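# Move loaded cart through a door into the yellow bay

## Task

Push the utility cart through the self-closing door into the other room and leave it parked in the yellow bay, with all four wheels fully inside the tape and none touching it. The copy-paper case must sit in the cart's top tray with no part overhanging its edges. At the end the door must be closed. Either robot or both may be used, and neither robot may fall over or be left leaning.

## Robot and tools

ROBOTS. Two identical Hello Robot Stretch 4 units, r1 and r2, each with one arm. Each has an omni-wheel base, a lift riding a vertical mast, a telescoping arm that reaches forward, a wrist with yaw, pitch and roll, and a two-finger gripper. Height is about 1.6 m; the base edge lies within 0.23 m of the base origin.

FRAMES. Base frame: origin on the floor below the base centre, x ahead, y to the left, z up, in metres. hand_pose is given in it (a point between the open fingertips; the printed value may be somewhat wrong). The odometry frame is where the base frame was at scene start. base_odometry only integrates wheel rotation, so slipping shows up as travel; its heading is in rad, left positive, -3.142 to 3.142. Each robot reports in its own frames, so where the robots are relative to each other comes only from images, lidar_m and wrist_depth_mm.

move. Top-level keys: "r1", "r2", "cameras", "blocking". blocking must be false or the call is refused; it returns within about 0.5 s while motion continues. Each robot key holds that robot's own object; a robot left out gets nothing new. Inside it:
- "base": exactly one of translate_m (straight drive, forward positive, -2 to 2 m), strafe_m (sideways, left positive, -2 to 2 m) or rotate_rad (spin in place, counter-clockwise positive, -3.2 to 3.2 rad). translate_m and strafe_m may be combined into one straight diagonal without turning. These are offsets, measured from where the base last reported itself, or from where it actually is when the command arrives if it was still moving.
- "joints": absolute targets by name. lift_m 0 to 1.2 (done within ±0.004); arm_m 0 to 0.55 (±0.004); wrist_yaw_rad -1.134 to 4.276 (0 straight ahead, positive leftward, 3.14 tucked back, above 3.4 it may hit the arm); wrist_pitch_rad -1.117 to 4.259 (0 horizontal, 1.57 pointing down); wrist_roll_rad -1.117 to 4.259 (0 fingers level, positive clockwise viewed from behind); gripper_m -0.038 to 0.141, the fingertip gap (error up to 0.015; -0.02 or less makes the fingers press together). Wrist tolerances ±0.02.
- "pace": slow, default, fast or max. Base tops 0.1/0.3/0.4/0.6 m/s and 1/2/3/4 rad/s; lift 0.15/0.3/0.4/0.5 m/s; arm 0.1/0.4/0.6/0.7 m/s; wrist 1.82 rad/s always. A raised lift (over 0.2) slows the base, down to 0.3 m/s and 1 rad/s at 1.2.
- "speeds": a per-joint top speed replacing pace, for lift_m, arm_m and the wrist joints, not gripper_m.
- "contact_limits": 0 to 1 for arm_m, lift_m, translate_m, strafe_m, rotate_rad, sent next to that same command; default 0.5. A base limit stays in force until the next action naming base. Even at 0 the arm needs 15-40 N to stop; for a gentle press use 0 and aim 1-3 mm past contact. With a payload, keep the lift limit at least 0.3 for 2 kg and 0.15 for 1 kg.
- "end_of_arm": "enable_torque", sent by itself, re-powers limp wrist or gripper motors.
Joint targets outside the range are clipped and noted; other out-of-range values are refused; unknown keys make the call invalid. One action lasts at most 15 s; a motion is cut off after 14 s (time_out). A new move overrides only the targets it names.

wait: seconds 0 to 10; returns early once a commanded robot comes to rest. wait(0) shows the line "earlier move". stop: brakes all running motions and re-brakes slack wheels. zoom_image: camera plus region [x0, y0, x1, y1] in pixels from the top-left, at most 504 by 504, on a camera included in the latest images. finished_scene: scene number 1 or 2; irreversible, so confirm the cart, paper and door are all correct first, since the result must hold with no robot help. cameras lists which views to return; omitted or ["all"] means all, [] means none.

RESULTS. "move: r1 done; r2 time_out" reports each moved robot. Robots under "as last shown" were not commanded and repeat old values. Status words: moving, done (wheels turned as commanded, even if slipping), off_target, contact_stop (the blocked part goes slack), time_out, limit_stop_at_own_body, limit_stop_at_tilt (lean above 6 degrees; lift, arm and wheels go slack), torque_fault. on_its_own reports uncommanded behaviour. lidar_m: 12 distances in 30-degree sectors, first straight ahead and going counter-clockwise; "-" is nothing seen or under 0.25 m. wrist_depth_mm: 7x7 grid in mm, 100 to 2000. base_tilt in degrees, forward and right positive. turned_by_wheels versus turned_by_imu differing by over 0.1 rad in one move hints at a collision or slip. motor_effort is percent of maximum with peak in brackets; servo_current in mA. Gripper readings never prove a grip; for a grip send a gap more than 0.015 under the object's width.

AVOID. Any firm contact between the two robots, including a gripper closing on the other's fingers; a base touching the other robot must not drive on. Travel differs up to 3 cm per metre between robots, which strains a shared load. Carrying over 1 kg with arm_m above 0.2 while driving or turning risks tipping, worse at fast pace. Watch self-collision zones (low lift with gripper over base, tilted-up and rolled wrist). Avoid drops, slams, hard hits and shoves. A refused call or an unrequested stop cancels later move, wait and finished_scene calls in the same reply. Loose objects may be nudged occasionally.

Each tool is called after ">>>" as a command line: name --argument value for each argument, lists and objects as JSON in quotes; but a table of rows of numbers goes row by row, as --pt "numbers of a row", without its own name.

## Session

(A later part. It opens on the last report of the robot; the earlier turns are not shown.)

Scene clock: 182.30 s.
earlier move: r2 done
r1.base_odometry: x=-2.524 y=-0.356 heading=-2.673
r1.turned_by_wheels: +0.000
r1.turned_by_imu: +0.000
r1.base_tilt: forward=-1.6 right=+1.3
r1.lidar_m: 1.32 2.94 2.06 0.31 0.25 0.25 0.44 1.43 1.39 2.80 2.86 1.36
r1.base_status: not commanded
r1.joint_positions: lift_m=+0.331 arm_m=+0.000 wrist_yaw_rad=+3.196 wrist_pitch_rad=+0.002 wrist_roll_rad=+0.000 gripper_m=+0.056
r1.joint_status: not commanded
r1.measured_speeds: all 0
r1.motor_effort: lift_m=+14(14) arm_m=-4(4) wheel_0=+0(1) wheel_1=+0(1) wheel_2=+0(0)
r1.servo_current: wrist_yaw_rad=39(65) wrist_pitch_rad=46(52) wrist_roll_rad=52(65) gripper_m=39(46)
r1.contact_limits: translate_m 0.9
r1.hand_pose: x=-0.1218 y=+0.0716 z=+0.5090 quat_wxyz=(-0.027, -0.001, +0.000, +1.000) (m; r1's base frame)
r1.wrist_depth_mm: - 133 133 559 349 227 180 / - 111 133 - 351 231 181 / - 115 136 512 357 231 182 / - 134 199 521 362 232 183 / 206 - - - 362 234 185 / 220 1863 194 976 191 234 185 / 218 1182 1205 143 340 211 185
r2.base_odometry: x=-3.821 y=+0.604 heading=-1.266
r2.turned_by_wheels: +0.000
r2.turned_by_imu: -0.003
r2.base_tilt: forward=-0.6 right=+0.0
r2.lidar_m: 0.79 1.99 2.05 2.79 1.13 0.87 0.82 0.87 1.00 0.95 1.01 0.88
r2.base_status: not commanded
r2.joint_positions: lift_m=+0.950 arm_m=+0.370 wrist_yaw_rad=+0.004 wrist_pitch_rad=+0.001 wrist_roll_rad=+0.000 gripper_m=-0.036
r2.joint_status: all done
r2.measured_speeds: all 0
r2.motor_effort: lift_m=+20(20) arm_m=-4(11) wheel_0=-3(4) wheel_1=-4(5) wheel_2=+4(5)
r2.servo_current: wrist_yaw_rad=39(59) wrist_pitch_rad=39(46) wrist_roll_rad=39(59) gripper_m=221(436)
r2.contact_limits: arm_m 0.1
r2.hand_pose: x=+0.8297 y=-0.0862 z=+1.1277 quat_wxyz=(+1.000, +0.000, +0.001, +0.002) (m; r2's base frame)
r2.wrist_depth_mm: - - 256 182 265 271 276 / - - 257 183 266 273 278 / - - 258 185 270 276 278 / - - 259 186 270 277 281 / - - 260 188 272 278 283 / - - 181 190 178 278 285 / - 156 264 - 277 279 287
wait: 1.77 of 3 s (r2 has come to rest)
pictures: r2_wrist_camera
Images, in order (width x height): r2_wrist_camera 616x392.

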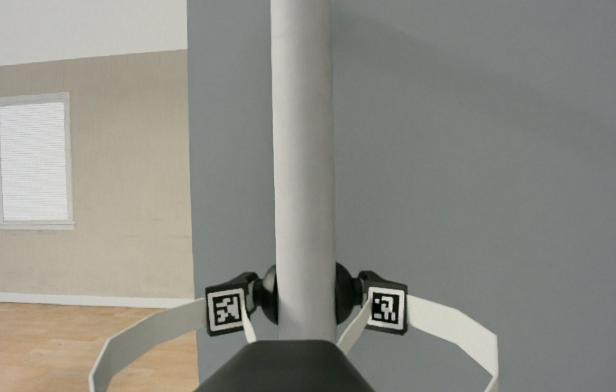

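>>> move --r1 '{"base":{"translate_m":0.12,"strafe_m":-0.4},"pace":"slow"}' --blocking false --cameras '[]'

>>> wait --seconds 5 --cameras '["r2_wrist_camera"]'

>>> move --r1 '{"joints":{"lift_m":0.331,"wrist_yaw_rad":0,"wrist_roll_rad":1.57,"gripper_m":0.141,"arm_m":0.15}}' --blocking false --cameras '[]'

>>> wait --seconds 4 --cameras '["r1_wrist_camera","r1_head_camera","r1_head_left_camera"]'

Scene clock: 190.97 s.
move: r1 moving
r1.base_odometry: x=-2.533 y=-0.347 heading=-2.673
r1.turned_by_wheels: +0.000
r1.turned_by_imu: +0.000
r1.base_tilt: forward=-1.6 right=+1.3
r1.lidar_m: 1.33 2.97 2.04 0.35 0.25 0.25 0.45 1.41 1.39 2.80 2.86 1.40
r1.base_status: translate_m moving; strafe_m moving
r1.joint_positions: lift_m=+0.331 arm_m=+0.000 wrist_yaw_rad=+3.196 wrist_pitch_rad=+0.002 wrist_roll_rad=+0.000 gripper_m=+0.056
r1.joint_status: not commanded
r1.measured_speeds: translate_m=+0.014 strafe_m=-0.048 rotate_rad=+0.001 lift_m=+0.000 arm_m=+0.000 wrist_yaw_rad=+0.000 wrist_pitch_rad=+0.000 wrist_roll_rad=+0.000
r1.motor_effort: lift_m=+14(14) arm_m=-4(4) wheel_0=+7(8) wheel_1=-5(7) wheel_2=-4(4)
r1.servo_current: wrist_yaw_rad=65(65) wrist_pitch_rad=52(52) wrist_roll_rad=39(59) gripper_m=39(46)
r1.hand_pose: x=-0.1218 y=+0.0716 z=+0.5090 quat_wxyz=(-0.027, -0.001, +0.000, +1.000) (m; r1's base frame)
r1.wrist_depth_mm: - 133 133 - 375 244 193 / - 111 133 - 379 246 195 / - 115 136 549 384 248 196 / - 134 198 564 387 250 198 / 206 - - - 389 251 198 / 220 1921 193 1708 191 251 199 / 218 1182 1182 143 366 217 198
r2: as last shown
r2.turned_by_imu: +0.000
r2.base_tilt: forward=-0.6 right=+0.1
r2.lidar_m: 0.74 1.96 2.07 2.81 1.14 0.85 0.81 0.86 0.99 0.95 1.01 0.93
r2.motor_effort: lift_m=+20(20) arm_m=-4(4) wheel_0=-3(4) wheel_1=-5(5) wheel_2=+4(4)
r2.servo_current: wrist_yaw_rad=33(59) wrist_pitch_rad=39(46) wrist_roll_rad=46(65) gripper_m=221(221)
r2.contact_limits: arm_m 0.1
r2.wrist_depth_mm: - - 256 182 266 272 277 / - - 257 183 267 272 279 / - - 257 185 267 276 281 / - - 259 188 270 276 282 / - - 262 188 272 278 283 / - - 181 190 178 278 283 / - - 264 - 277 278 287
pictures: none
No camera images: "cameras" was empty.

Scene clock: 195.90 s.
earlier move: r1 done
r1.base_odometry: x=-2.812 y=-0.053 heading=-2.673
r1.turned_by_wheels: +0.000
r1.turned_by_imu: -0.003
r1.base_tilt: forward=-1.6 right=+1.3
r1.lidar_m: 1.15 3.57 2.46 0.61 0.59 0.72 4.18 1.20 1.51 2.41 2.45 3.18
r1.base_status: done
r1.joint_positions: lift_m=+0.331 arm_m=+0.000 wrist_yaw_rad=+3.196 wrist_pitch_rad=+0.002 wrist_roll_rad=+0.000 gripper_m=+0.056
r1.joint_status: not commanded
r1.measured_speeds: all 0
r1.motor_effort: lift_m=+14(14) arm_m=-4(4) wheel_0=+3(9) wheel_1=-2(7) wheel_2=-2(5)
r1.servo_current: wrist_yaw_rad=59(72) wrist_pitch_rad=46(52) wrist_roll_rad=26(65) gripper_m=46(52)
r1.hand_pose: x=-0.1218 y=+0.0716 z=+0.5090 quat_wxyz=(-0.027, -0.001, +0.000, +1.000) (m; r1's base frame)
r1.wrist_depth_mm: - 133 133 - - - - / - 111 133 - - - - / - 115 136 - - - - / - 134 200 - - - - / 206 - - - - - - / 213 1756 193 1863 188 - - / 218 1182 1182 153 1205 - -
r2.base_odometry: x=-3.821 y=+0.604 heading=-1.266
r2.turned_by_wheels: +0.000
r2.turned_by_imu: +0.001
r2.base_tilt: forward=-0.6 right=+0.1
r2.lidar_m: 0.81 2.00 2.05 2.81 1.13 0.84 0.81 0.85 0.98 0.95 1.03 0.92
r2.base_status: not commanded
r2.joint_positions: lift_m=+0.950 arm_m=+0.370 wrist_yaw_rad=+0.004 wrist_pitch_rad=+0.001 wrist_roll_rad=+0.000 gripper_m=-0.036
r2.joint_status: not commanded
r2.measured_speeds: all 0
r2.motor_effort: lift_m=+20(20) arm_m=-4(4) wheel_0=-3(4) wheel_1=-5(5) wheel_2=+4(5)
r2.servo_current: wrist_yaw_rad=46(65) wrist_pitch_rad=46(46) wrist_roll_rad=52(65) gripper_m=221(228)
r2.contact_limits: arm_m 0.1
r2.hand_pose: x=+0.8297 y=-0.0862 z=+1.1277 quat_wxyz=(+1.000, +0.000, +0.001, +0.002) (m; r2's base frame)
r2.wrist_depth_mm: - - 256 182 266 272 276 / - - 257 183 266 273 277 / - - 258 185 268 274 279 / - - 260 187 271 277 282 / - - 262 187 272 278 282 / - - 181 190 178 278 286 / - - 265 - 277 278 289
wait: 4.93 of 5 s (r1 has come to rest)
pictures: r2_wrist_camera
Images, in order (width x height): r2_wrist_camera 616x392.

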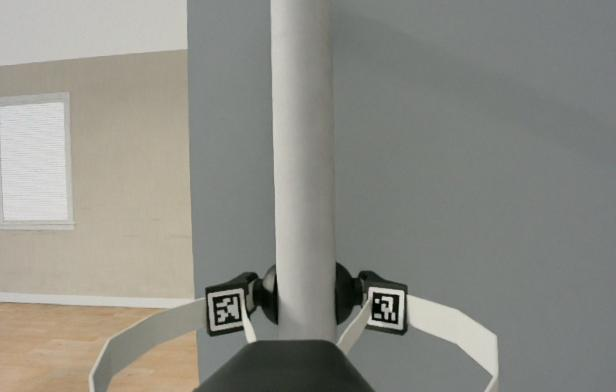

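Scene clock: 196.40 s.
move: r1 moving
r1.base_odometry: x=-2.812 y=-0.053 heading=-2.673
r1.turned_by_wheels: +0.000
r1.turned_by_imu: +0.000
r1.base_tilt: forward=-1.6 right=+1.3
r1.lidar_m: 1.17 3.56 2.47 0.65 0.60 0.69 4.16 1.24 1.51 2.40 2.46 3.23
r1.base_status: not commanded
r1.joint_positions: lift_m=+0.331 arm_m=+0.051 wrist_yaw_rad=+2.608 wrist_pitch_rad=+0.002 wrist_roll_rad=+0.582 gripper_m=+0.075
r1.joint_status: lift_m moving; arm_m moving; wrist_yaw_rad moving; wrist_roll_rad moving; gripper_m moving
r1.measured_speeds: translate_m=+0.000 strafe_m=+0.000 rotate_rad=+0.000 lift_m=+0.000 arm_m=+0.195 wrist_yaw_rad=-1.820 wrist_pitch_rad=+0.000 wrist_roll_rad=+1.820
r1.motor_effort: lift_m=+15(16) arm_m=+5(7) wheel_0=+3(3) wheel_1=-3(3) wheel_2=-2(2)
r1.servo_current: wrist_yaw_rad=124(124) wrist_pitch_rad=33(52) wrist_roll_rad=65(124) gripper_m=65(72)
r1.hand_pose: x=+0.0179 y=+0.2220 z=+0.5090 quat_wxyz=(+0.253, +0.075, +0.277, +0.924) (m; r1's base frame)
r1.wrist_depth_mm: - - - - 559 - - / - - - - 559 - - / - - - - - - - / - - - - - 564 1397 / - - - - - - 1078 / - - 192 - 186 - 569 / - - 1921 138 - - -
r2: as last shown
r2.turned_by_imu: +0.000
r2.lidar_m: 0.80 1.99 2.05 2.79 1.13 0.84 0.81 0.88 1.00 0.95 1.01 0.94
r2.motor_effort: lift_m=+20(20) arm_m=-3(4) wheel_0=-3(4) wheel_1=-5(5) wheel_2=+4(5)
r2.servo_current: wrist_yaw_rad=46(52) wrist_pitch_rad=39(46) wrist_roll_rad=39(59) gripper_m=221(228)
r2.contact_limits: arm_m 0.1
r2.wrist_depth_mm: - - 255 182 265 272 276 / - - 258 183 267 273 277 / - - 259 185 268 276 279 / - - 259 186 270 277 281 / - - 262 188 272 278 283 / - - 181 190 177 279 285 / - - 264 - 278 278 287
pictures: none
No camera images: "cameras" was empty.

Scene clock: 198.30 s.
earlier move: r1 done
r1.base_odometry: x=-2.812 y=-0.053 heading=-2.673
r1.turned_by_wheels: +0.000
r1.turned_by_imu: +0.000
r1.base_tilt: forward=-1.6 right=+1.3
r1.lidar_m: 1.18 3.54 2.46 0.62 0.60 0.71 4.15 1.22 1.50 2.40 2.46 3.17
r1.base_status: not commanded
r1.joint_positions: lift_m=+0.331 arm_m=+0.150 wrist_yaw_rad=+0.003 wrist_pitch_rad=+0.002 wrist_roll_rad=+1.568 gripper_m=+0.141
r1.joint_status: all done
r1.measured_speeds: all 0
r1.motor_effort: lift_m=+14(16) arm_m=+4(7) wheel_0=+2(3) wheel_1=-2(3) wheel_2=-2(2)
r1.servo_current: wrist_yaw_rad=52(124) wrist_pitch_rad=46(52) wrist_roll_rad=46(124) gripper_m=39(98)
r1.hand_pose: x=+0.6095 y=-0.0867 z=+0.5090 quat_wxyz=(+0.708, +0.706, +0.002, +0.000) (m; r1's base frame)
r1.wrist_depth_mm: - - - - 1921 1008 699 / - - - - 1921 1008 715 / - - - - 1921 1042 715 / - - - - - 960 732 / - 1042 - - 1464 904 732 / - 210 183 - 212 197 732 / - - - 143 1366 1060 723
r2.base_odometry: x=-3.821 y=+0.604 heading=-1.266
r2.turned_by_wheels: +0.000
r2.turned_by_imu: +0.000
r2.base_tilt: forward=-0.6 right=+0.1
r2.lidar_m: 0.80 1.58 2.06 2.79 1.16 0.83 0.82 0.86 0.99 0.95 1.02 0.93
r2.base_status: not commanded
r2.joint_positions: lift_m=+0.950 arm_m=+0.370 wrist_yaw_rad=+0.004 wrist_pitch_rad=+0.001 wrist_roll_rad=+0.000 gripper_m=-0.036
r2.joint_status: not commanded
r2.measured_speeds: all 0
r2.motor_effort: lift_m=+20(20) arm_m=-4(4) wheel_0=-3(4) wheel_1=-5(5) wheel_2=+4(5)
r2.servo_current: wrist_yaw_rad=59(65) wrist_pitch_rad=39(46) wrist_roll_rad=33(59) gripper_m=228(228)
r2.contact_limits: arm_m 0.1
r2.hand_pose: x=+0.8297 y=-0.0862 z=+1.1277 quat_wxyz=(+1.000, +0.000, +0.001, +0.002) (m; r2's base frame)
r2.wrist_depth_mm: - - 256 183 265 271 277 / - - 257 183 267 273 279 / - - 259 185 267 274 279 / - - 259 187 270 277 281 / - - 260 188 272 277 283 / - - 182 190 178 278 285 / - - 264 - 277 279 287
wait: 1.90 of 4 s (r1 has come to rest)
pictures: r1_head_camera, r1_head_left_camera, r1_wrist_camera
Images, in order (width x height): r1_head_camera 420x560, r1_head_left_camera 420x672, r1_wrist_camera 616x392.

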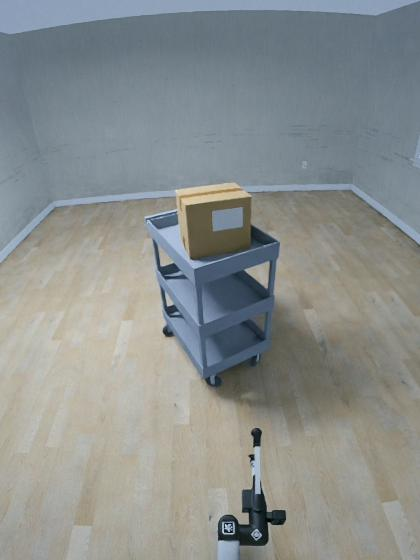

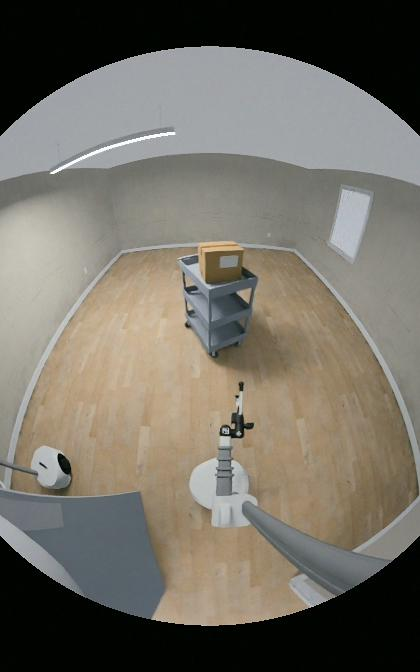

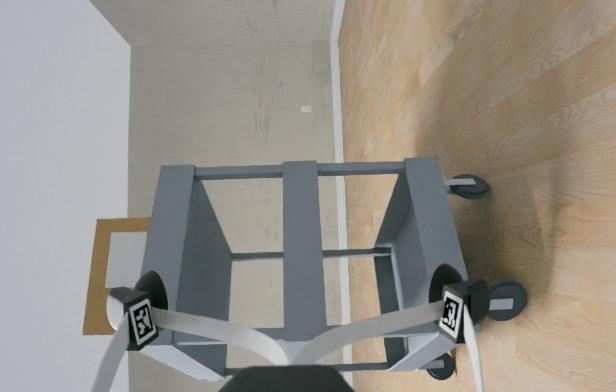

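>>> move --r1 '{"base":{"rotate_rad":0.0}}' --blocking false --cameras '["r1_wrist_camera","r1_head_camera","r1_head_left_camera","r1_head_right_camera"]'

Scene clock: 221.50 s.
move: r1 done
r1.base_odometry: x=-2.812 y=-0.053 heading=-2.673
r1.turned_by_wheels: +0.000
r1.turned_by_imu: +0.000
r1.base_tilt: forward=-1.6 right=+1.3
r1.lidar_m: 1.14 3.55 2.45 0.63 0.59 0.71 4.16 1.24 1.50 2.41 2.43 3.17
r1.base_status: done
r1.joint_positions: lift_m=+0.331 arm_m=+0.150 wrist_yaw_rad=+0.003 wrist_pitch_rad=+0.002 wrist_roll_rad=+1.568 gripper_m=+0.141
r1.joint_status: not commanded
r1.measured_speeds: all 0
r1.motor_effort: lift_m=+14(14) arm_m=+4(4) wheel_0=+0(3) wheel_1=+0(2) wheel_2=+0(3)
r1.servo_current: wrist_yaw_rad=46(65) wrist_pitch_rad=39(46) wrist_roll_rad=59(59) gripper_m=46(46)
r1.hand_pose: x=+0.6095 y=-0.0867 z=+0.5090 quat_wxyz=(+0.708, +0.706, +0.002, +0.000) (m; r1's base frame)
r1.wrist_depth_mm: - - - - 1863 1008 707 / - - - - 1921 1008 715 / - - - - 1983 1025 723 / - - - - - 976 723 / - 1025 - - 1499 931 732 / - 210 184 - 211 196 741 / - - - 142 1336 1060 732
r2: as last shown
r2.lidar_m: 0.79 1.57 2.03 2.82 1.16 0.85 0.81 0.86 0.99 0.95 1.01 0.92
r2.motor_effort: lift_m=+20(20) arm_m=-4(4) wheel_0=-4(4) wheel_1=-4(5) wheel_2=+4(5)
r2.servo_current: wrist_yaw_rad=52(52) wrist_pitch_rad=33(46) wrist_roll_rad=46(52) gripper_m=221(221)
r2.contact_limits: arm_m 0.1
r2.wrist_depth_mm: - - 255 182 266 271 276 / - - 258 183 266 273 278 / - - 258 185 270 274 282 / - - 260 187 270 277 282 / - - 260 188 271 278 283 / - - 181 190 178 279 286 / - - 264 - 276 278 287
pictures: r1_head_camera, r1_head_left_camera, r1_head_right_camera, r1_wrist_camera
Images, in order (width x height): r1_head_camera 420x560, r1_head_left_camera 420x672, r1_head_right_camera 420x672, r1_wrist_camera 616x392.

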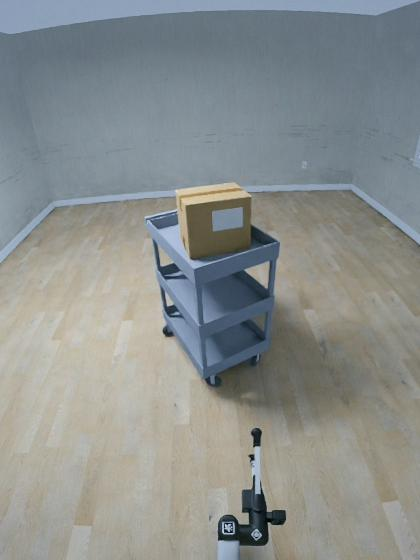

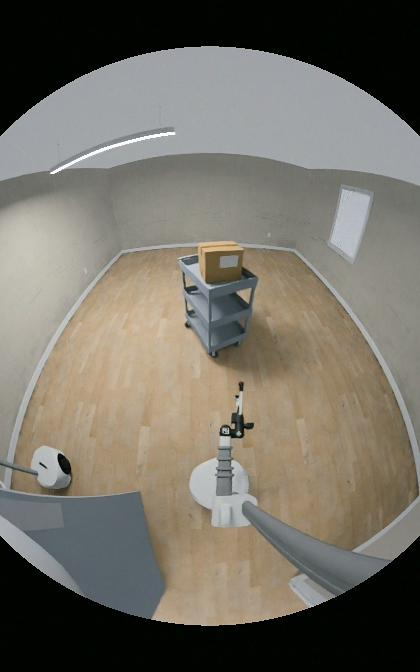

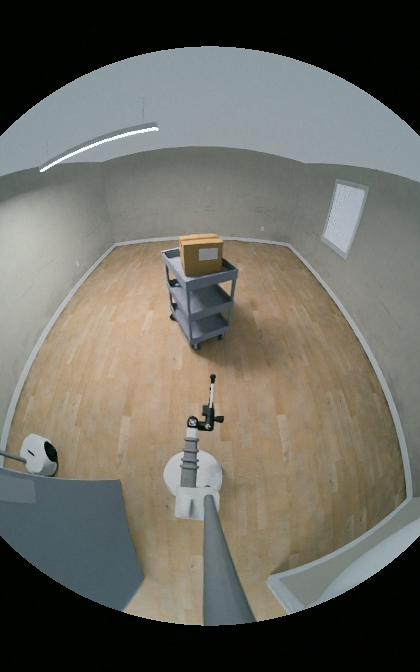

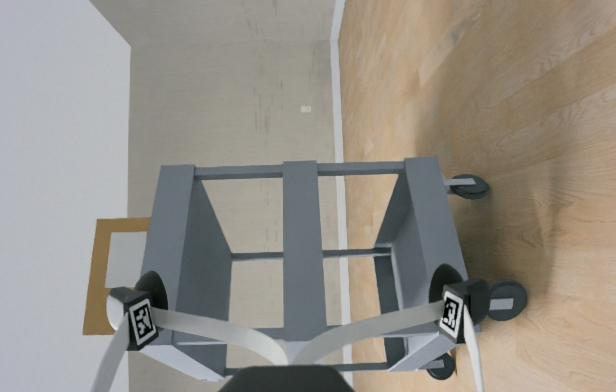

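>>> move --r1 '{"base":{"rotate_rad":0.06},"joints":{"wrist_yaw_rad":0.35,"arm_m":0.2}}' --blocking false --cameras '[]'

>>> wait --seconds 2 --cameras '["r1_wrist_camera"]'

Scene clock: 232.10 s.
move: r1 moving
r1.base_odometry: x=-2.812 y=-0.053 heading=-2.613
r1.turned_by_wheels: +0.060
r1.turned_by_imu: +0.060
r1.base_tilt: forward=-1.6 right=+1.3
r1.lidar_m: 1.17 3.37 2.40 0.60 0.59 0.75 4.20 1.22 1.60 2.40 2.50 3.38
r1.base_status: rotate_rad moving
r1.joint_positions: lift_m=+0.331 arm_m=+0.192 wrist_yaw_rad=+0.346 wrist_pitch_rad=+0.002 wrist_roll_rad=+1.568 gripper_m=+0.141
r1.joint_status: arm_m moving; wrist_yaw_rad moving
r1.measured_speeds: translate_m=+0.000 strafe_m=+0.000 rotate_rad=+0.000 lift_m=+0.000 arm_m=+0.088 wrist_yaw_rad=+0.121 wrist_pitch_rad=+0.000 wrist_roll_rad=+0.000
r1.motor_effort: lift_m=+14(14) arm_m=+5(8) wheel_0=-4(8) wheel_1=-1(7) wheel_2=+1(6)
r1.servo_current: wrist_yaw_rad=33(98) wrist_pitch_rad=39(52) wrist_roll_rad=46(59) gripper_m=46(46)
r1.hand_pose: x=+0.6635 y=+0.0154 z=+0.5090 quat_wxyz=(+0.698, +0.695, +0.122, +0.121) (m; r1's base frame)
r1.wrist_depth_mm: - 891 - - - 820 707 / - 878 - - - 750 723 / - - - 831 1366 750 715 / - - - - - 1078 732 / - - - - - 976 732 / - 210 - - 1863 196 741 / - - - 150 1756 1060 732
r2: as last shown
r2.lidar_m: 0.80 1.58 2.05 2.81 1.15 0.83 0.81 0.88 0.98 0.94 1.04 0.92
r2.motor_effort: lift_m=+20(20) arm_m=-4(4) wheel_0=-3(4) wheel_1=-5(5) wheel_2=+4(4)
r2.servo_current: wrist_yaw_rad=46(59) wrist_pitch_rad=39(46) wrist_roll_rad=46(52) gripper_m=221(221)
r2.contact_limits: arm_m 0.1
r2.wrist_depth_mm: - - 256 182 266 271 277 / - - 256 183 267 272 277 / - - 259 184 268 274 279 / - - 258 186 271 276 282 / - - 260 189 272 278 283 / - - 181 190 178 279 286 / - - 264 - 277 278 287
pictures: none
No camera images: "cameras" was empty.

Scene clock: 232.60 s.
earlier move: r1 done
r1.base_odometry: x=-2.812 y=-0.053 heading=-2.613
r1.turned_by_wheels: +0.000
r1.turned_by_imu: +0.000
r1.base_tilt: forward=-1.6 right=+1.2
r1.lidar_m: 1.18 3.34 2.43 0.60 0.61 0.73 4.18 1.21 1.59 2.42 2.48 3.39
r1.base_status: done
r1.joint_positions: lift_m=+0.331 arm_m=+0.200 wrist_yaw_rad=+0.347 wrist_pitch_rad=+0.002 wrist_roll_rad=+1.568 gripper_m=+0.141
r1.joint_status: all done
r1.measured_speeds: all 0
r1.motor_effort: lift_m=+14(14) arm_m=+4(8) wheel_0=-4(8) wheel_1=-1(7) wheel_2=+0(6)
r1.servo_current: wrist_yaw_rad=46(98) wrist_pitch_rad=46(52) wrist_roll_rad=39(72) gripper_m=39(46)
r1.hand_pose: x=+0.6717 y=+0.0160 z=+0.5090 quat_wxyz=(+0.698, +0.695, +0.123, +0.122) (m; r1's base frame)
r1.wrist_depth_mm: - - - - - 820 699 / - 878 - - - 741 707 / - - - - 1336 768 715 / - - - - 1863 1025 732 / - - - - - 991 723 / - 210 - - 1808 196 732 / - - - 149 1618 1060 741
r2.base_odometry: x=-3.821 y=+0.604 heading=-1.266
r2.turned_by_wheels: +0.000
r2.turned_by_imu: +0.000
r2.base_tilt: forward=-0.6 right=+0.1
r2.lidar_m: 0.81 1.56 2.08 2.79 1.14 0.84 0.80 0.88 1.00 0.94 1.00 0.93
r2.base_status: not commanded
r2.joint_positions: lift_m=+0.950 arm_m=+0.370 wrist_yaw_rad=+0.004 wrist_pitch_rad=+0.001 wrist_roll_rad=+0.000 gripper_m=-0.036
r2.joint_status: not commanded
r2.measured_speeds: all 0
r2.motor_effort: lift_m=+20(20) arm_m=-4(4) wheel_0=-4(4) wheel_1=-5(5) wheel_2=+4(5)
r2.servo_current: wrist_yaw_rad=39(59) wrist_pitch_rad=39(46) wrist_roll_rad=46(52) gripper_m=221(228)
r2.contact_limits: arm_m 0.1
r2.hand_pose: x=+0.8297 y=-0.0862 z=+1.1277 quat_wxyz=(+1.000, +0.000, +0.001, +0.002) (m; r2's base frame)
r2.wrist_depth_mm: - - 256 183 266 271 276 / - - 257 183 267 272 278 / - - 258 184 268 274 279 / - - 259 186 271 276 281 / - - 262 189 272 278 283 / - - 181 190 178 278 285 / - - 264 - 277 278 286
wait: 0.50 of 2 s (r1 has come to rest)
pictures: r1_wrist_camera
Images, in order (width x height): r1_wrist_camera 616x392.

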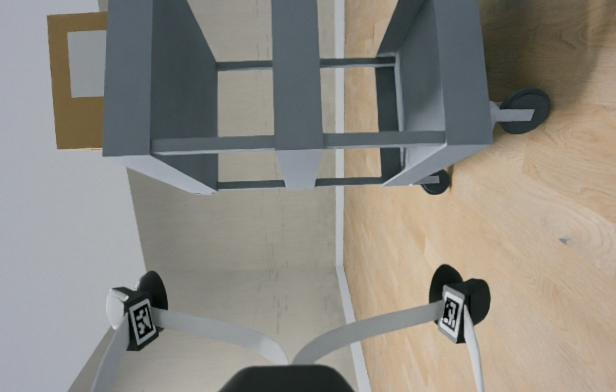

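>>> move --r1 '{"base":{"translate_m":0.3,"strafe_m":-0.25}}' --blocking false --cameras '[]'

>>> wait --seconds 5 --cameras '["r1_wrist_camera"]'

Scene clock: 240.93 s.
move: r1 moving
r1.base_odometry: x=-2.845 y=-0.048 heading=-2.613
r1.turned_by_wheels: +0.000
r1.turned_by_imu: +0.000
r1.base_tilt: forward=-1.6 right=+1.2
r1.lidar_m: 1.14 3.39 2.44 0.63 0.62 0.75 - 1.25 1.60 2.38 2.45 3.36
r1.base_status: translate_m moving; strafe_m moving
r1.joint_positions: lift_m=+0.331 arm_m=+0.200 wrist_yaw_rad=+0.347 wrist_pitch_rad=+0.002 wrist_roll_rad=+1.568 gripper_m=+0.141
r1.joint_status: not commanded
r1.measured_speeds: translate_m=+0.100 strafe_m=-0.084 rotate_rad=+0.001 lift_m=+0.000 arm_m=+0.000 wrist_yaw_rad=+0.000 wrist_pitch_rad=+0.000 wrist_roll_rad=+0.000
r1.motor_effort: lift_m=+14(14) arm_m=+5(5) wheel_0=+9(11) wheel_1=-3(4) wheel_2=-8(8)
r1.servo_current: wrist_yaw_rad=39(59) wrist_pitch_rad=39(52) wrist_roll_rad=39(65) gripper_m=46(46)
r1.hand_pose: x=+0.6717 y=+0.0160 z=+0.5090 quat_wxyz=(+0.698, +0.695, +0.123, +0.122) (m; r1's base frame)
r1.wrist_depth_mm: - - - - - 732 699 / - 854 - - - 732 707 / - - - 732 - 715 723 / - - - - - 1042 723 / - - - - - 976 723 / - 210 - - 1808 197 741 / - - - 149 1661 1042 741
r2: as last shown
r2.lidar_m: 0.80 1.58 2.04 2.77 1.14 0.85 0.80 0.89 0.98 0.94 1.01 0.94
r2.motor_effort: lift_m=+20(20) arm_m=-4(4) wheel_0=-4(4) wheel_1=-5(5) wheel_2=+4(4)
r2.servo_current: wrist_yaw_rad=46(52) wrist_pitch_rad=39(46) wrist_roll_rad=46(59) gripper_m=221(221)
r2.contact_limits: arm_m 0.1
r2.wrist_depth_mm: - - 255 183 266 271 278 / - - 257 183 267 274 278 / - - 259 185 267 276 279 / - - 260 187 271 277 281 / - - 262 189 272 277 285 / - - 181 190 178 278 285 / - - 264 - 276 278 287
pictures: none
No camera images: "cameras" was empty.

Scene clock: 243.13 s.
earlier move: r1 done
r1.base_odometry: x=-3.197 y=+0.011 heading=-2.613
r1.turned_by_wheels: +0.000
r1.turned_by_imu: -0.001
r1.base_tilt: forward=-1.6 right=+1.2
r1.lidar_m: 0.94 0.92 2.66 1.60 0.93 1.10 1.42 1.45 1.98 2.15 2.22 3.02
r1.base_status: done
r1.joint_positions: lift_m=+0.331 arm_m=+0.200 wrist_yaw_rad=+0.348 wrist_pitch_rad=+0.002 wrist_roll_rad=+1.568 gripper_m=+0.141
r1.joint_status: not commanded
r1.measured_speeds: all 0
r1.motor_effort: lift_m=+14(14) arm_m=+4(5) wheel_0=-1(12) wheel_1=-2(5) wheel_2=+1(9)
r1.servo_current: wrist_yaw_rad=59(65) wrist_pitch_rad=39(52) wrist_roll_rad=59(78) gripper_m=46(52)
r1.hand_pose: x=+0.6717 y=+0.0160 z=+0.5090 quat_wxyz=(+0.698, +0.695, +0.123, +0.122) (m; r1's base frame)
r1.wrist_depth_mm: - - - - 1863 991 707 / - 699 - 580 1921 580 647 / 683 597 - - - 569 609 / 668 585 - 559 - 564 654 / 544 580 - - - 549 668 / 707 210 - 535 212 197 544 / - 525 - 142 - 976 668
r2.base_odometry: x=-3.821 y=+0.604 heading=-1.266
r2.turned_by_wheels: +0.000
r2.turned_by_imu: +0.000
r2.base_tilt: forward=-0.6 right=+0.1
r2.lidar_m: 0.78 1.63 2.05 2.80 1.15 0.86 0.81 0.88 0.98 0.94 1.03 0.93
r2.base_status: not commanded
r2.joint_positions: lift_m=+0.950 arm_m=+0.370 wrist_yaw_rad=+0.004 wrist_pitch_rad=+0.001 wrist_roll_rad=+0.000 gripper_m=-0.036
r2.joint_status: not commanded
r2.measured_speeds: all 0
r2.motor_effort: lift_m=+20(20) arm_m=-4(4) wheel_0=-3(4) wheel_1=-5(5) wheel_2=+4(5)
r2.servo_current: wrist_yaw_rad=52(59) wrist_pitch_rad=39(46) wrist_roll_rad=46(59) gripper_m=221(228)
r2.contact_limits: arm_m 0.1
r2.hand_pose: x=+0.8297 y=-0.0862 z=+1.1277 quat_wxyz=(+1.000, +0.000, +0.001, +0.002) (m; r2's base frame)
r2.wrist_depth_mm: - - 255 182 265 272 277 / - - 256 183 267 273 278 / - - 258 185 270 274 279 / - - 260 186 271 276 281 / - - 263 188 272 278 282 / - - 181 190 178 278 285 / - 155 263 - 277 277 287
wait: 2.20 of 5 s (r1 has come to rest)
pictures: r1_wrist_camera
Images, in order (width x height): r1_wrist_camera 616x392.

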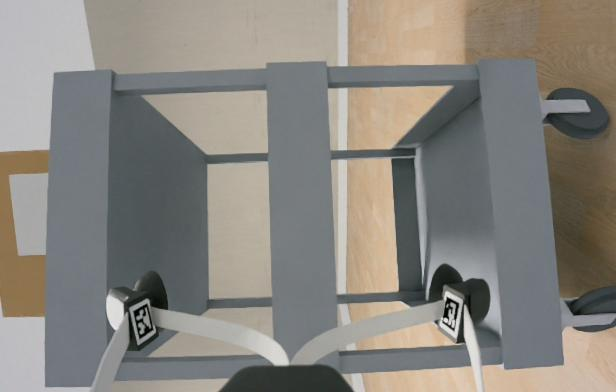

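>>> move --r1 '{"base":{"translate_m":0.3,"strafe_m":0.07},"contact_limits":{"translate_m":0.2}}' --blocking false --cameras '[]'

>>> wait --seconds 5 --cameras '["r1_wrist_camera"]'

Scene clock: 247.67 s.
move: r1 moving
r1.base_odometry: x=-3.220 y=-0.011 heading=-2.613
r1.turned_by_wheels: +0.000
r1.turned_by_imu: +0.000
r1.base_tilt: forward=-1.6 right=+1.3
r1.lidar_m: 0.90 0.90 2.67 1.62 0.93 1.13 1.44 1.49 2.02 2.16 2.23 3.00
r1.base_status: translate_m moving; strafe_m moving
r1.joint_positions: lift_m=+0.331 arm_m=+0.200 wrist_yaw_rad=+0.348 wrist_pitch_rad=+0.002 wrist_roll_rad=+1.568 gripper_m=+0.141
r1.joint_status: not commanded
r1.measured_speeds: translate_m=+0.122 strafe_m=+0.029 rotate_rad=+0.001 lift_m=+0.000 arm_m=+0.000 wrist_yaw_rad=+0.000 wrist_pitch_rad=+0.000 wrist_roll_rad=+0.000
r1.motor_effort: lift_m=+14(14) arm_m=+4(4) wheel_0=+4(8) wheel_1=+7(8) wheel_2=-8(10)
r1.servo_current: wrist_yaw_rad=46(78) wrist_pitch_rad=46(46) wrist_roll_rad=52(65) gripper_m=46(52)
r1.contact_limits: translate_m 0.2
r1.hand_pose: x=+0.6717 y=+0.0160 z=+0.5090 quat_wxyz=(+0.698, +0.695, +0.123, +0.122) (m; r1's base frame)
r1.wrist_depth_mm: - - - - 1863 1025 707 / 539 554 - 554 1756 554 580 / 530 591 - - - 539 564 / 530 585 - - - 530 530 / 517 574 - - - 521 530 / 508 210 - 517 212 196 512 / 500 500 - 143 1808 615 512
r2: as last shown
r2.lidar_m: 0.78 1.61 2.06 2.80 1.11 0.83 0.82 0.87 0.98 0.95 0.97 0.92
r2.motor_effort: lift_m=+20(20) arm_m=-3(4) wheel_0=-3(4) wheel_1=-5(5) wheel_2=+4(4)
r2.servo_current: wrist_yaw_rad=59(59) wrist_pitch_rad=33(39) wrist_roll_rad=39(52) gripper_m=221(228)
r2.contact_limits: arm_m 0.1
r2.wrist_depth_mm: - - 256 182 264 272 277 / - - 257 183 267 273 278 / - - 258 185 270 274 279 / - - 260 187 270 277 282 / - - 262 189 271 278 283 / - - 181 190 178 278 285 / - 147 263 - 276 279 287
pictures: none
No camera images: "cameras" was empty.

Scene clock: 249.63 s.
earlier move: r1 done
r1.base_odometry: x=-3.421 y=-0.200 heading=-2.613
r1.turned_by_wheels: +0.000
r1.turned_by_imu: +0.000
r1.base_tilt: forward=-1.6 right=+1.3
r1.lidar_m: 0.64 0.62 2.62 2.51 1.04 1.09 1.72 1.77 2.32 2.21 2.29 3.11
r1.base_status: done
r1.joint_positions: lift_m=+0.331 arm_m=+0.200 wrist_yaw_rad=+0.348 wrist_pitch_rad=+0.002 wrist_roll_rad=+1.568 gripper_m=+0.141
r1.joint_status: not commanded
r1.measured_speeds: all 0
r1.motor_effort: lift_m=+14(14) arm_m=+4(5) wheel_0=+2(8) wheel_1=+2(9) wheel_2=+1(10)
r1.servo_current: wrist_yaw_rad=26(78) wrist_pitch_rad=39(52) wrist_roll_rad=65(65) gripper_m=46(52)
r1.contact_limits: translate_m 0.2
r1.hand_pose: x=+0.6718 y=+0.0160 z=+0.5090 quat_wxyz=(+0.698, +0.695, +0.123, +0.122) (m; r1's base frame)
r1.wrist_depth_mm: 282 - 289 - 283 866 707 / 436 - - - 1756 1078 477 / 430 627 - - 1756 - 477 / 430 591 - - 1537 866 488 / 424 580 - - 1618 - 484 / 399 210 - - 190 194 488 / 415 554 - 142 - - 488
r2.base_odometry: x=-3.821 y=+0.604 heading=-1.266
r2.turned_by_wheels: +0.000
r2.turned_by_imu: +0.000
r2.base_tilt: forward=-0.6 right=+0.1
r2.lidar_m: 0.80 1.63 2.06 2.78 1.14 0.83 0.83 0.87 0.97 0.96 0.99 0.91
r2.base_status: not commanded
r2.joint_positions: lift_m=+0.950 arm_m=+0.370 wrist_yaw_rad=+0.004 wrist_pitch_rad=+0.001 wrist_roll_rad=+0.000 gripper_m=-0.036
r2.joint_status: not commanded
r2.measured_speeds: all 0
r2.motor_effort: lift_m=+20(20) arm_m=-4(4) wheel_0=-4(4) wheel_1=-5(5) wheel_2=+4(5)
r2.servo_current: wrist_yaw_rad=52(65) wrist_pitch_rad=39(46) wrist_roll_rad=33(59) gripper_m=215(228)
r2.contact_limits: arm_m 0.1
r2.hand_pose: x=+0.8297 y=-0.0862 z=+1.1277 quat_wxyz=(+1.000, +0.000, +0.001, +0.002) (m; r2's base frame)
r2.wrist_depth_mm: - - 256 183 266 271 276 / - - 257 183 267 273 278 / - - 259 184 267 274 279 / - - 260 187 271 277 283 / - - 262 189 272 277 283 / - - 181 190 177 278 283 / 1205 139 263 - 276 279 287
wait: 1.97 of 5 s (r1 has come to rest)
pictures: r1_wrist_camera
Images, in order (width x height): r1_wrist_camera 616x392.

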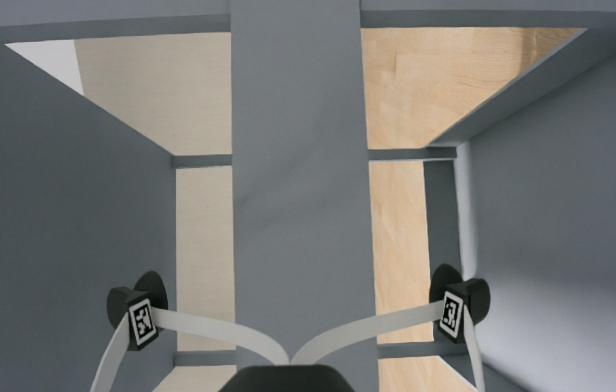

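>>> move --r1 '{"base":{"translate_m":0.045,"strafe_m":0.039},"contact_limits":{"translate_m":0.2}}' --blocking false --cameras '[]'

>>> wait --seconds 2 --cameras '["r1_wrist_camera"]'

Scene clock: 260.33 s.
move: r1 moving
r1.base_odometry: x=-3.431 y=-0.232 heading=-2.613
r1.turned_by_wheels: +0.000
r1.turned_by_imu: +0.000
r1.base_tilt: forward=-1.6 right=+1.3
r1.lidar_m: 0.59 0.57 2.59 2.47 1.04 1.06 1.77 1.80 2.36 2.24 2.32 3.11
r1.base_status: translate_m moving; strafe_m moving
r1.joint_positions: lift_m=+0.331 arm_m=+0.200 wrist_yaw_rad=+0.348 wrist_pitch_rad=+0.002 wrist_roll_rad=+1.568 gripper_m=+0.141
r1.joint_status: not commanded
r1.measured_speeds: translate_m=+0.093 strafe_m=+0.081 rotate_rad=-0.005 lift_m=+0.000 arm_m=+0.000 wrist_yaw_rad=+0.000 wrist_pitch_rad=+0.000 wrist_roll_rad=+0.000
r1.motor_effort: lift_m=+14(14) arm_m=+4(4) wheel_0=-4(7) wheel_1=+6(10) wheel_2=-6(8)
r1.servo_current: wrist_yaw_rad=52(59) wrist_pitch_rad=39(52) wrist_roll_rad=46(59) gripper_m=39(46)
r1.contact_limits: translate_m 0.2
r1.hand_pose: x=+0.6718 y=+0.0160 z=+0.5090 quat_wxyz=(+0.698, +0.695, +0.123, +0.122) (m; r1's base frame)
r1.wrist_depth_mm: - - - - 1366 991 741 / 413 - - - 1499 1098 469 / 430 634 - - 1576 - 477 / 427 591 - - 1576 - 488 / 424 569 - - 1576 788 488 / 418 210 183 - 187 195 492 / 410 492 - 142 - 778 488
r2: as last shown
r2.base_tilt: forward=-0.5 right=+0.1
r2.lidar_m: 0.78 1.62 2.06 2.79 1.17 0.84 0.83 0.88 0.97 0.95 1.02 0.91
r2.motor_effort: lift_m=+20(20) arm_m=-4(4) wheel_0=-3(4) wheel_1=-5(5) wheel_2=+4(4)
r2.servo_current: wrist_yaw_rad=52(59) wrist_pitch_rad=46(46) wrist_roll_rad=39(59) gripper_m=221(228)
r2.contact_limits: arm_m 0.1
r2.wrist_depth_mm: - - 256 183 266 272 276 / - - 257 184 267 274 279 / - - 258 185 268 276 281 / - - 259 187 270 276 282 / - - 260 189 272 277 283 / - - 181 190 177 277 285 / - 147 263 - 276 279 287
pictures: none
No camera images: "cameras" was empty.

Scene clock: 261.07 s.
earlier move: r1 done
r1.base_odometry: x=-3.440 y=-0.257 heading=-2.613
r1.turned_by_wheels: +0.000
r1.turned_by_imu: +0.000
r1.base_tilt: forward=-1.6 right=+1.3
r1.lidar_m: 0.57 0.56 2.57 2.46 1.06 1.06 1.77 1.81 2.37 2.26 2.37 0.76
r1.base_status: done
r1.joint_positions: lift_m=+0.331 arm_m=+0.200 wrist_yaw_rad=+0.348 wrist_pitch_rad=+0.002 wrist_roll_rad=+1.568 gripper_m=+0.141
r1.joint_status: not commanded
r1.measured_speeds: all 0
r1.motor_effort: lift_m=+14(14) arm_m=+4(4) wheel_0=-4(7) wheel_1=+0(10) wheel_2=-1(8)
r1.servo_current: wrist_yaw_rad=46(59) wrist_pitch_rad=46(52) wrist_roll_rad=46(59) gripper_m=39(52)
r1.contact_limits: translate_m 0.2
r1.hand_pose: x=+0.6718 y=+0.0160 z=+0.5090 quat_wxyz=(+0.698, +0.695, +0.123, +0.122) (m; r1's base frame)
r1.wrist_depth_mm: - - - - 1537 1025 741 / 413 - - - 1499 1160 477 / 433 634 - - - - 477 / 430 585 - - - 788 484 / 421 580 - - - 788 484 / 399 209 180 - 187 195 492 / 410 525 - 142 - 647 492
r2.base_odometry: x=-3.821 y=+0.604 heading=-1.266
r2.turned_by_wheels: +0.000
r2.turned_by_imu: +0.000
r2.base_tilt: forward=-0.6 right=+0.1
r2.lidar_m: 0.79 1.62 2.06 2.81 1.14 0.86 0.80 0.88 0.97 0.95 1.00 0.91
r2.base_status: not commanded
r2.joint_positions: lift_m=+0.950 arm_m=+0.370 wrist_yaw_rad=+0.004 wrist_pitch_rad=+0.001 wrist_roll_rad=+0.000 gripper_m=-0.036
r2.joint_status: not commanded
r2.measured_speeds: all 0
r2.motor_effort: lift_m=+20(20) arm_m=-4(4) wheel_0=-3(4) wheel_1=-5(5) wheel_2=+4(4)
r2.servo_current: wrist_yaw_rad=46(59) wrist_pitch_rad=39(46) wrist_roll_rad=46(59) gripper_m=228(228)
r2.contact_limits: arm_m 0.1
r2.hand_pose: x=+0.8297 y=-0.0862 z=+1.1277 quat_wxyz=(+1.000, +0.000, +0.001, +0.002) (m; r2's base frame)
r2.wrist_depth_mm: - - 255 182 266 270 277 / - - 257 183 267 272 279 / - - 258 185 270 274 281 / - - 258 187 270 277 281 / - - 260 188 272 277 283 / - - 181 190 178 278 285 / - 139 264 - 277 278 289
wait: 0.73 of 2 s (r1 has come to rest)
pictures: r1_wrist_camera
Images, in order (width x height): r1_wrist_camera 616x392.

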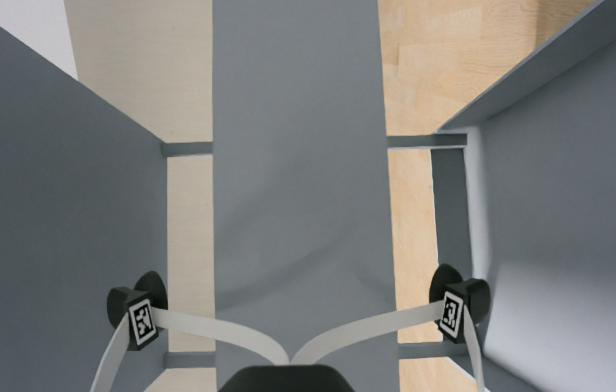

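>>> move --r1 '{"joints":{"gripper_m":0.02}}' --blocking false --cameras '[]'

>>> wait --seconds 2 --cameras '["r1_wrist_camera","r1_head_camera","r1_head_left_camera"]'

Scene clock: 266.00 s.
move: r1 moving
r1.base_odometry: x=-3.440 y=-0.257 heading=-2.613
r1.turned_by_wheels: +0.000
r1.turned_by_imu: +0.000
r1.base_tilt: forward=-1.6 right=+1.3
r1.lidar_m: 0.57 0.55 2.57 2.44 1.03 1.04 1.78 1.82 2.38 2.25 2.34 0.76
r1.base_status: not commanded
r1.joint_positions: lift_m=+0.331 arm_m=+0.200 wrist_yaw_rad=+0.348 wrist_pitch_rad=+0.002 wrist_roll_rad=+1.568 gripper_m=+0.130
r1.joint_status: gripper_m moving
r1.measured_speeds: all 0
r1.motor_effort: lift_m=+14(14) arm_m=+4(4) wheel_0=-4(4) wheel_1=-1(1) wheel_2=-1(1)
r1.servo_current: wrist_yaw_rad=52(52) wrist_pitch_rad=46(52) wrist_roll_rad=33(52) gripper_m=91(91)
r1.contact_limits: translate_m 0.2
r1.hand_pose: x=+0.6718 y=+0.0160 z=+0.5090 quat_wxyz=(+0.698, +0.695, +0.123, +0.122) (m; r1's base frame)
r1.wrist_depth_mm: - - - - 1499 1008 741 / 410 - - - 1537 1138 477 / 430 640 - - - - 480 / 430 585 - - - 798 484 / 421 580 - - - 788 484 / 418 210 180 - 188 196 492 / 415 525 - 141 - 640 484
r2: as last shown
r2.lidar_m: 0.79 1.63 2.04 2.81 1.12 0.86 0.80 0.88 0.99 0.94 1.01 0.92
r2.motor_effort: lift_m=+20(20) arm_m=-3(4) wheel_0=-4(4) wheel_1=-5(5) wheel_2=+4(4)
r2.servo_current: wrist_yaw_rad=52(52) wrist_pitch_rad=39(39) wrist_roll_rad=39(65) gripper_m=228(228)
r2.contact_limits: arm_m 0.1
r2.wrist_depth_mm: - - 255 182 265 272 277 / - - 258 183 266 272 278 / - - 259 185 268 274 279 / - - 260 186 270 276 282 / - - 262 188 272 278 283 / - - 181 190 178 278 286 / - 139 265 - 278 278 286
pictures: none
No camera images: "cameras" was empty.

Scene clock: 267.67 s.
earlier move: r1 done
r1.base_odometry: x=-3.440 y=-0.257 heading=-2.613
r1.turned_by_wheels: +0.000
r1.turned_by_imu: +0.000
r1.base_tilt: forward=-1.6 right=+1.2
r1.lidar_m: 0.57 0.55 2.56 2.48 1.06 1.04 1.80 1.81 2.38 2.25 2.33 0.75
r1.base_status: not commanded
r1.joint_positions: lift_m=+0.331 arm_m=+0.200 wrist_yaw_rad=+0.351 wrist_pitch_rad=+0.007 wrist_roll_rad=+1.568 gripper_m=+0.021
r1.joint_status: all done
r1.measured_speeds: all 0
r1.motor_effort: lift_m=+15(15) arm_m=-4(4) wheel_0=-3(4) wheel_1=-1(1) wheel_2=+3(3)
r1.servo_current: wrist_yaw_rad=52(65) wrist_pitch_rad=52(59) wrist_roll_rad=39(65) gripper_m=98(260)
r1.contact_limits: translate_m 0.2
r1.hand_pose: x=+0.6718 y=+0.0169 z=+0.5073 quat_wxyz=(+0.698, +0.695, +0.126, +0.121) (m; r1's base frame)
r1.wrist_depth_mm: - - - - 1397 960 - / 427 - - - 1464 1118 462 / 445 621 - - - - 492 / 442 615 - - 1464 - 484 / 442 603 - - 1499 - 473 / 436 559 186 - 181 - 473 / 410 174 181 - 155 153 477
r2.base_odometry: x=-3.821 y=+0.604 heading=-1.266
r2.turned_by_wheels: +0.000
r2.turned_by_imu: +0.000
r2.base_tilt: forward=-0.6 right=+0.1
r2.lidar_m: 0.80 1.64 2.05 2.82 1.13 0.85 0.82 0.88 0.98 0.95 1.03 0.90
r2.base_status: not commanded
r2.joint_positions: lift_m=+0.950 arm_m=+0.370 wrist_yaw_rad=+0.004 wrist_pitch_rad=+0.001 wrist_roll_rad=+0.000 gripper_m=-0.036
r2.joint_status: not commanded
r2.measured_speeds: all 0
r2.motor_effort: lift_m=+20(20) arm_m=-3(4) wheel_0=-4(4) wheel_1=-5(5) wheel_2=+4(5)
r2.servo_current: wrist_yaw_rad=46(59) wrist_pitch_rad=46(46) wrist_roll_rad=52(65) gripper_m=221(228)
r2.contact_limits: arm_m 0.1
r2.hand_pose: x=+0.8297 y=-0.0862 z=+1.1277 quat_wxyz=(+1.000, +0.000, +0.001, +0.002) (m; r2's base frame)
r2.wrist_depth_mm: - - 255 182 266 272 277 / - - 256 183 267 273 277 / - - 259 185 268 274 279 / - - 260 187 271 276 282 / - - 262 189 272 277 282 / - - 181 190 178 277 285 / - 139 264 - 276 279 287
wait: 1.67 of 2 s (r1 has come to rest)
pictures: r1_head_camera, r1_head_left_camera, r1_wrist_camera
Images, in order (width x height): r1_head_camera 420x560, r1_head_left_camera 420x672, r1_wrist_camera 616x392.

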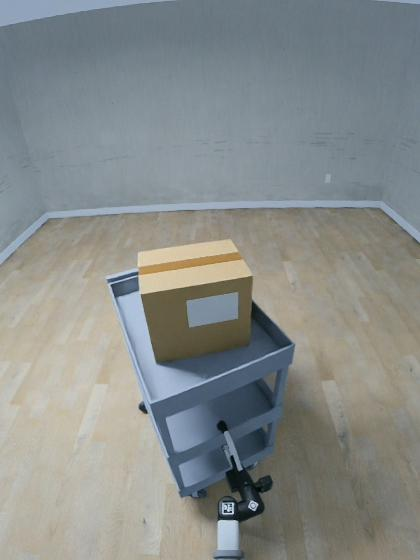

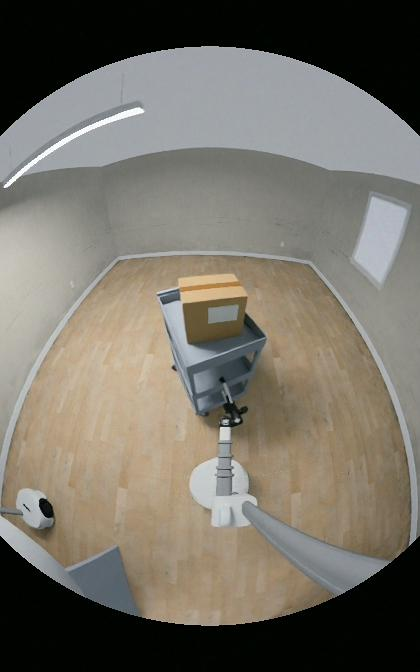

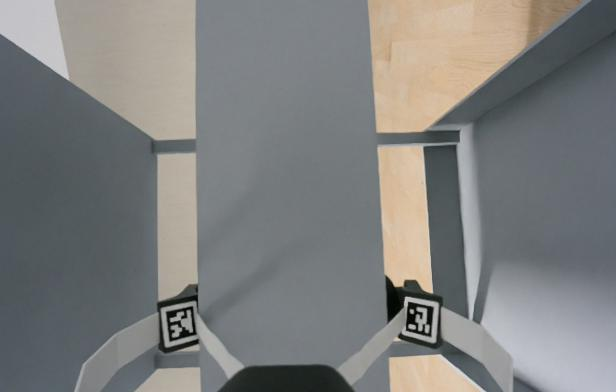

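>>> move --r1 '{"base":{"translate_m":-0.6,"strafe_m":0.2},"pace":"slow"}' --blocking false --cameras '[]'

>>> wait --seconds 9 --cameras '["r1_wrist_camera","r1_head_camera","r1_head_left_camera","r1_head_right_camera"]'

Scene clock: 274.27 s.
move: r1 moving
r1.base_odometry: x=-3.427 y=-0.254 heading=-2.613
r1.turned_by_wheels: +0.000
r1.turned_by_imu: +0.000
r1.base_tilt: forward=-1.5 right=+1.3
r1.lidar_m: 0.57 0.55 2.57 2.44 1.06 1.03 1.77 1.81 2.38 2.26 2.34 0.78
r1.base_status: translate_m moving; strafe_m moving
r1.joint_positions: lift_m=+0.331 arm_m=+0.200 wrist_yaw_rad=+0.351 wrist_pitch_rad=+0.008 wrist_roll_rad=+1.569 gripper_m=+0.021
r1.joint_status: not commanded
r1.measured_speeds: translate_m=-0.049 strafe_m=+0.015 rotate_rad=-0.002 lift_m=+0.000 arm_m=+0.000 wrist_yaw_rad=+0.000 wrist_pitch_rad=+0.000 wrist_roll_rad=+0.000
r1.motor_effort: lift_m=+15(15) arm_m=-4(4) wheel_0=-5(6) wheel_1=-5(7) wheel_2=+11(13)
r1.servo_current: wrist_yaw_rad=52(65) wrist_pitch_rad=52(59) wrist_roll_rad=59(72) gripper_m=91(104)
r1.hand_pose: x=+0.6718 y=+0.0169 z=+0.5073 quat_wxyz=(+0.698, +0.695, +0.126, +0.121) (m; r1's base frame)
r1.wrist_depth_mm: - - - - 1464 976 - / 427 - - - 1464 1098 469 / 449 627 - - - - 488 / 424 621 - - 1464 - 496 / 442 609 - - 1537 - 477 / 436 559 185 - 182 - 469 / 410 157 181 - 156 153 473
r2: as last shown
r2.lidar_m: 0.80 1.62 2.07 2.80 1.13 0.83 0.82 0.88 0.98 0.93 1.02 0.89
r2.motor_effort: lift_m=+20(20) arm_m=-4(4) wheel_0=-4(4) wheel_1=-4(5) wheel_2=+4(4)
r2.servo_current: wrist_yaw_rad=46(59) wrist_pitch_rad=39(46) wrist_roll_rad=52(52) gripper_m=221(228)
r2.contact_limits: arm_m 0.1
r2.wrist_depth_mm: - - 256 182 266 272 277 / - - 256 184 267 274 278 / - - 258 185 268 274 278 / - - 259 186 270 277 282 / - - 262 189 273 276 283 / - - 181 190 177 279 285 / - 147 264 - 276 278 286
pictures: none
No camera images: "cameras" was empty.

Scene clock: 281.33 s.
earlier move: r1 done
r1.base_odometry: x=-2.821 y=-0.127 heading=-2.615
r1.turned_by_wheels: -0.002
r1.turned_by_imu: -0.006
r1.base_tilt: forward=-1.6 right=+1.3
r1.lidar_m: 0.53 3.27 2.37 0.88 0.55 0.69 - 1.30 1.64 2.46 2.55 0.50
r1.base_status: done
r1.joint_positions: lift_m=+0.331 arm_m=+0.200 wrist_yaw_rad=+0.344 wrist_pitch_rad=+0.008 wrist_roll_rad=+1.569 gripper_m=+0.021
r1.joint_status: not commanded
r1.measured_speeds: all 0
r1.motor_effort: lift_m=+16(16) arm_m=-4(4) wheel_0=-12(16) wheel_1=-6(9) wheel_2=-4(15)
r1.servo_current: wrist_yaw_rad=46(78) wrist_pitch_rad=59(59) wrist_roll_rad=52(72) gripper_m=91(104)
r1.hand_pose: x=+0.6719 y=+0.0149 z=+0.5073 quat_wxyz=(+0.698, +0.695, +0.123, +0.118) (m; r1's base frame)
r1.wrist_depth_mm: - - - - - - - / 392 - - - - - - / 418 - - - - - - / 418 - - 104 - - 473 / 413 - 113 - - 891 442 / - - 183 - 180 831 418 / - 148 179 - 161 172 -
r2.base_odometry: x=-3.821 y=+0.604 heading=-1.266
r2.turned_by_wheels: +0.000
r2.turned_by_imu: +0.001
r2.base_tilt: forward=-0.6 right=+0.1
r2.lidar_m: 0.79 1.49 5.02 2.81 1.13 0.84 0.82 0.87 0.99 0.96 1.02 0.91
r2.base_status: not commanded
r2.joint_positions: lift_m=+0.950 arm_m=+0.370 wrist_yaw_rad=+0.004 wrist_pitch_rad=+0.001 wrist_roll_rad=+0.000 gripper_m=-0.036
r2.joint_status: not commanded
r2.measured_speeds: all 0
r2.motor_effort: lift_m=+20(21) arm_m=-4(4) wheel_0=-4(4) wheel_1=-5(5) wheel_2=+4(5)
r2.servo_current: wrist_yaw_rad=39(65) wrist_pitch_rad=33(52) wrist_roll_rad=46(65) gripper_m=228(234)
r2.contact_limits: arm_m 0.1
r2.hand_pose: x=+0.8297 y=-0.0862 z=+1.1277 quat_wxyz=(+1.000, +0.000, +0.001, +0.002) (m; r2's base frame)
r2.wrist_depth_mm: - - 255 182 266 271 277 / - - 257 184 266 273 278 / - - 260 185 267 276 279 / - - 259 187 270 277 282 / 1118 - 260 187 272 277 285 / 1098 - 181 190 178 278 285 / - 1118 264 - 277 278 286
wait: 7.07 of 9 s (r1 has come to rest)
pictures: r1_head_camera, r1_head_left_camera, r1_head_right_camera, r1_wrist_camera
Images, in order (width x height): r1_head_camera 420x560, r1_head_left_camera 420x672, r1_head_right_camera 420x672, r1_wrist_camera 616x392.

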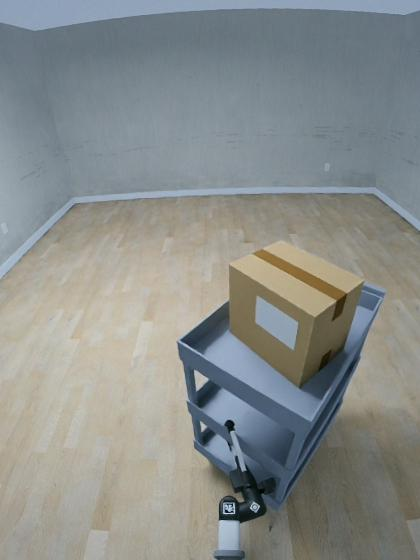

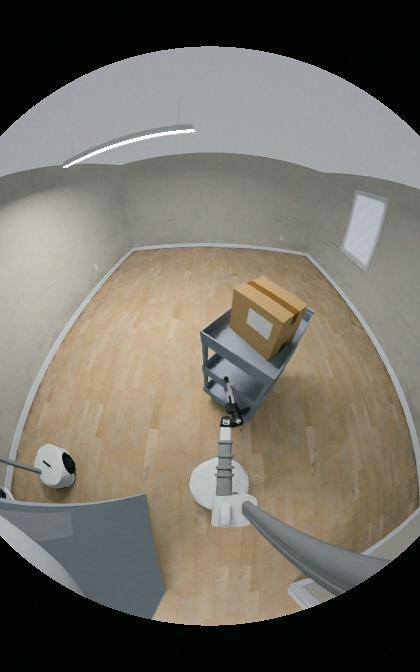

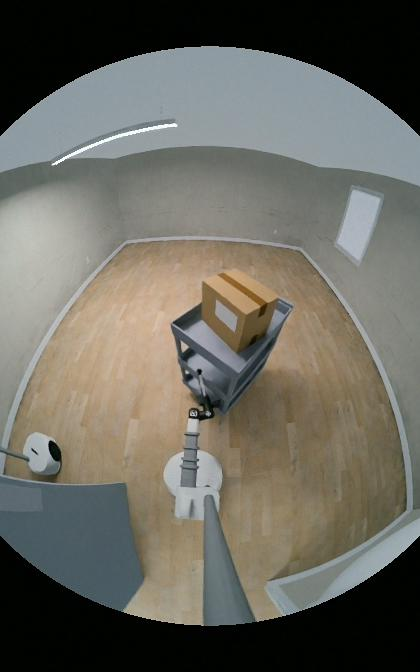

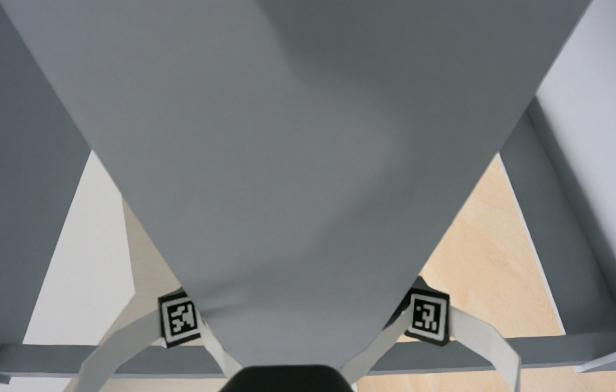

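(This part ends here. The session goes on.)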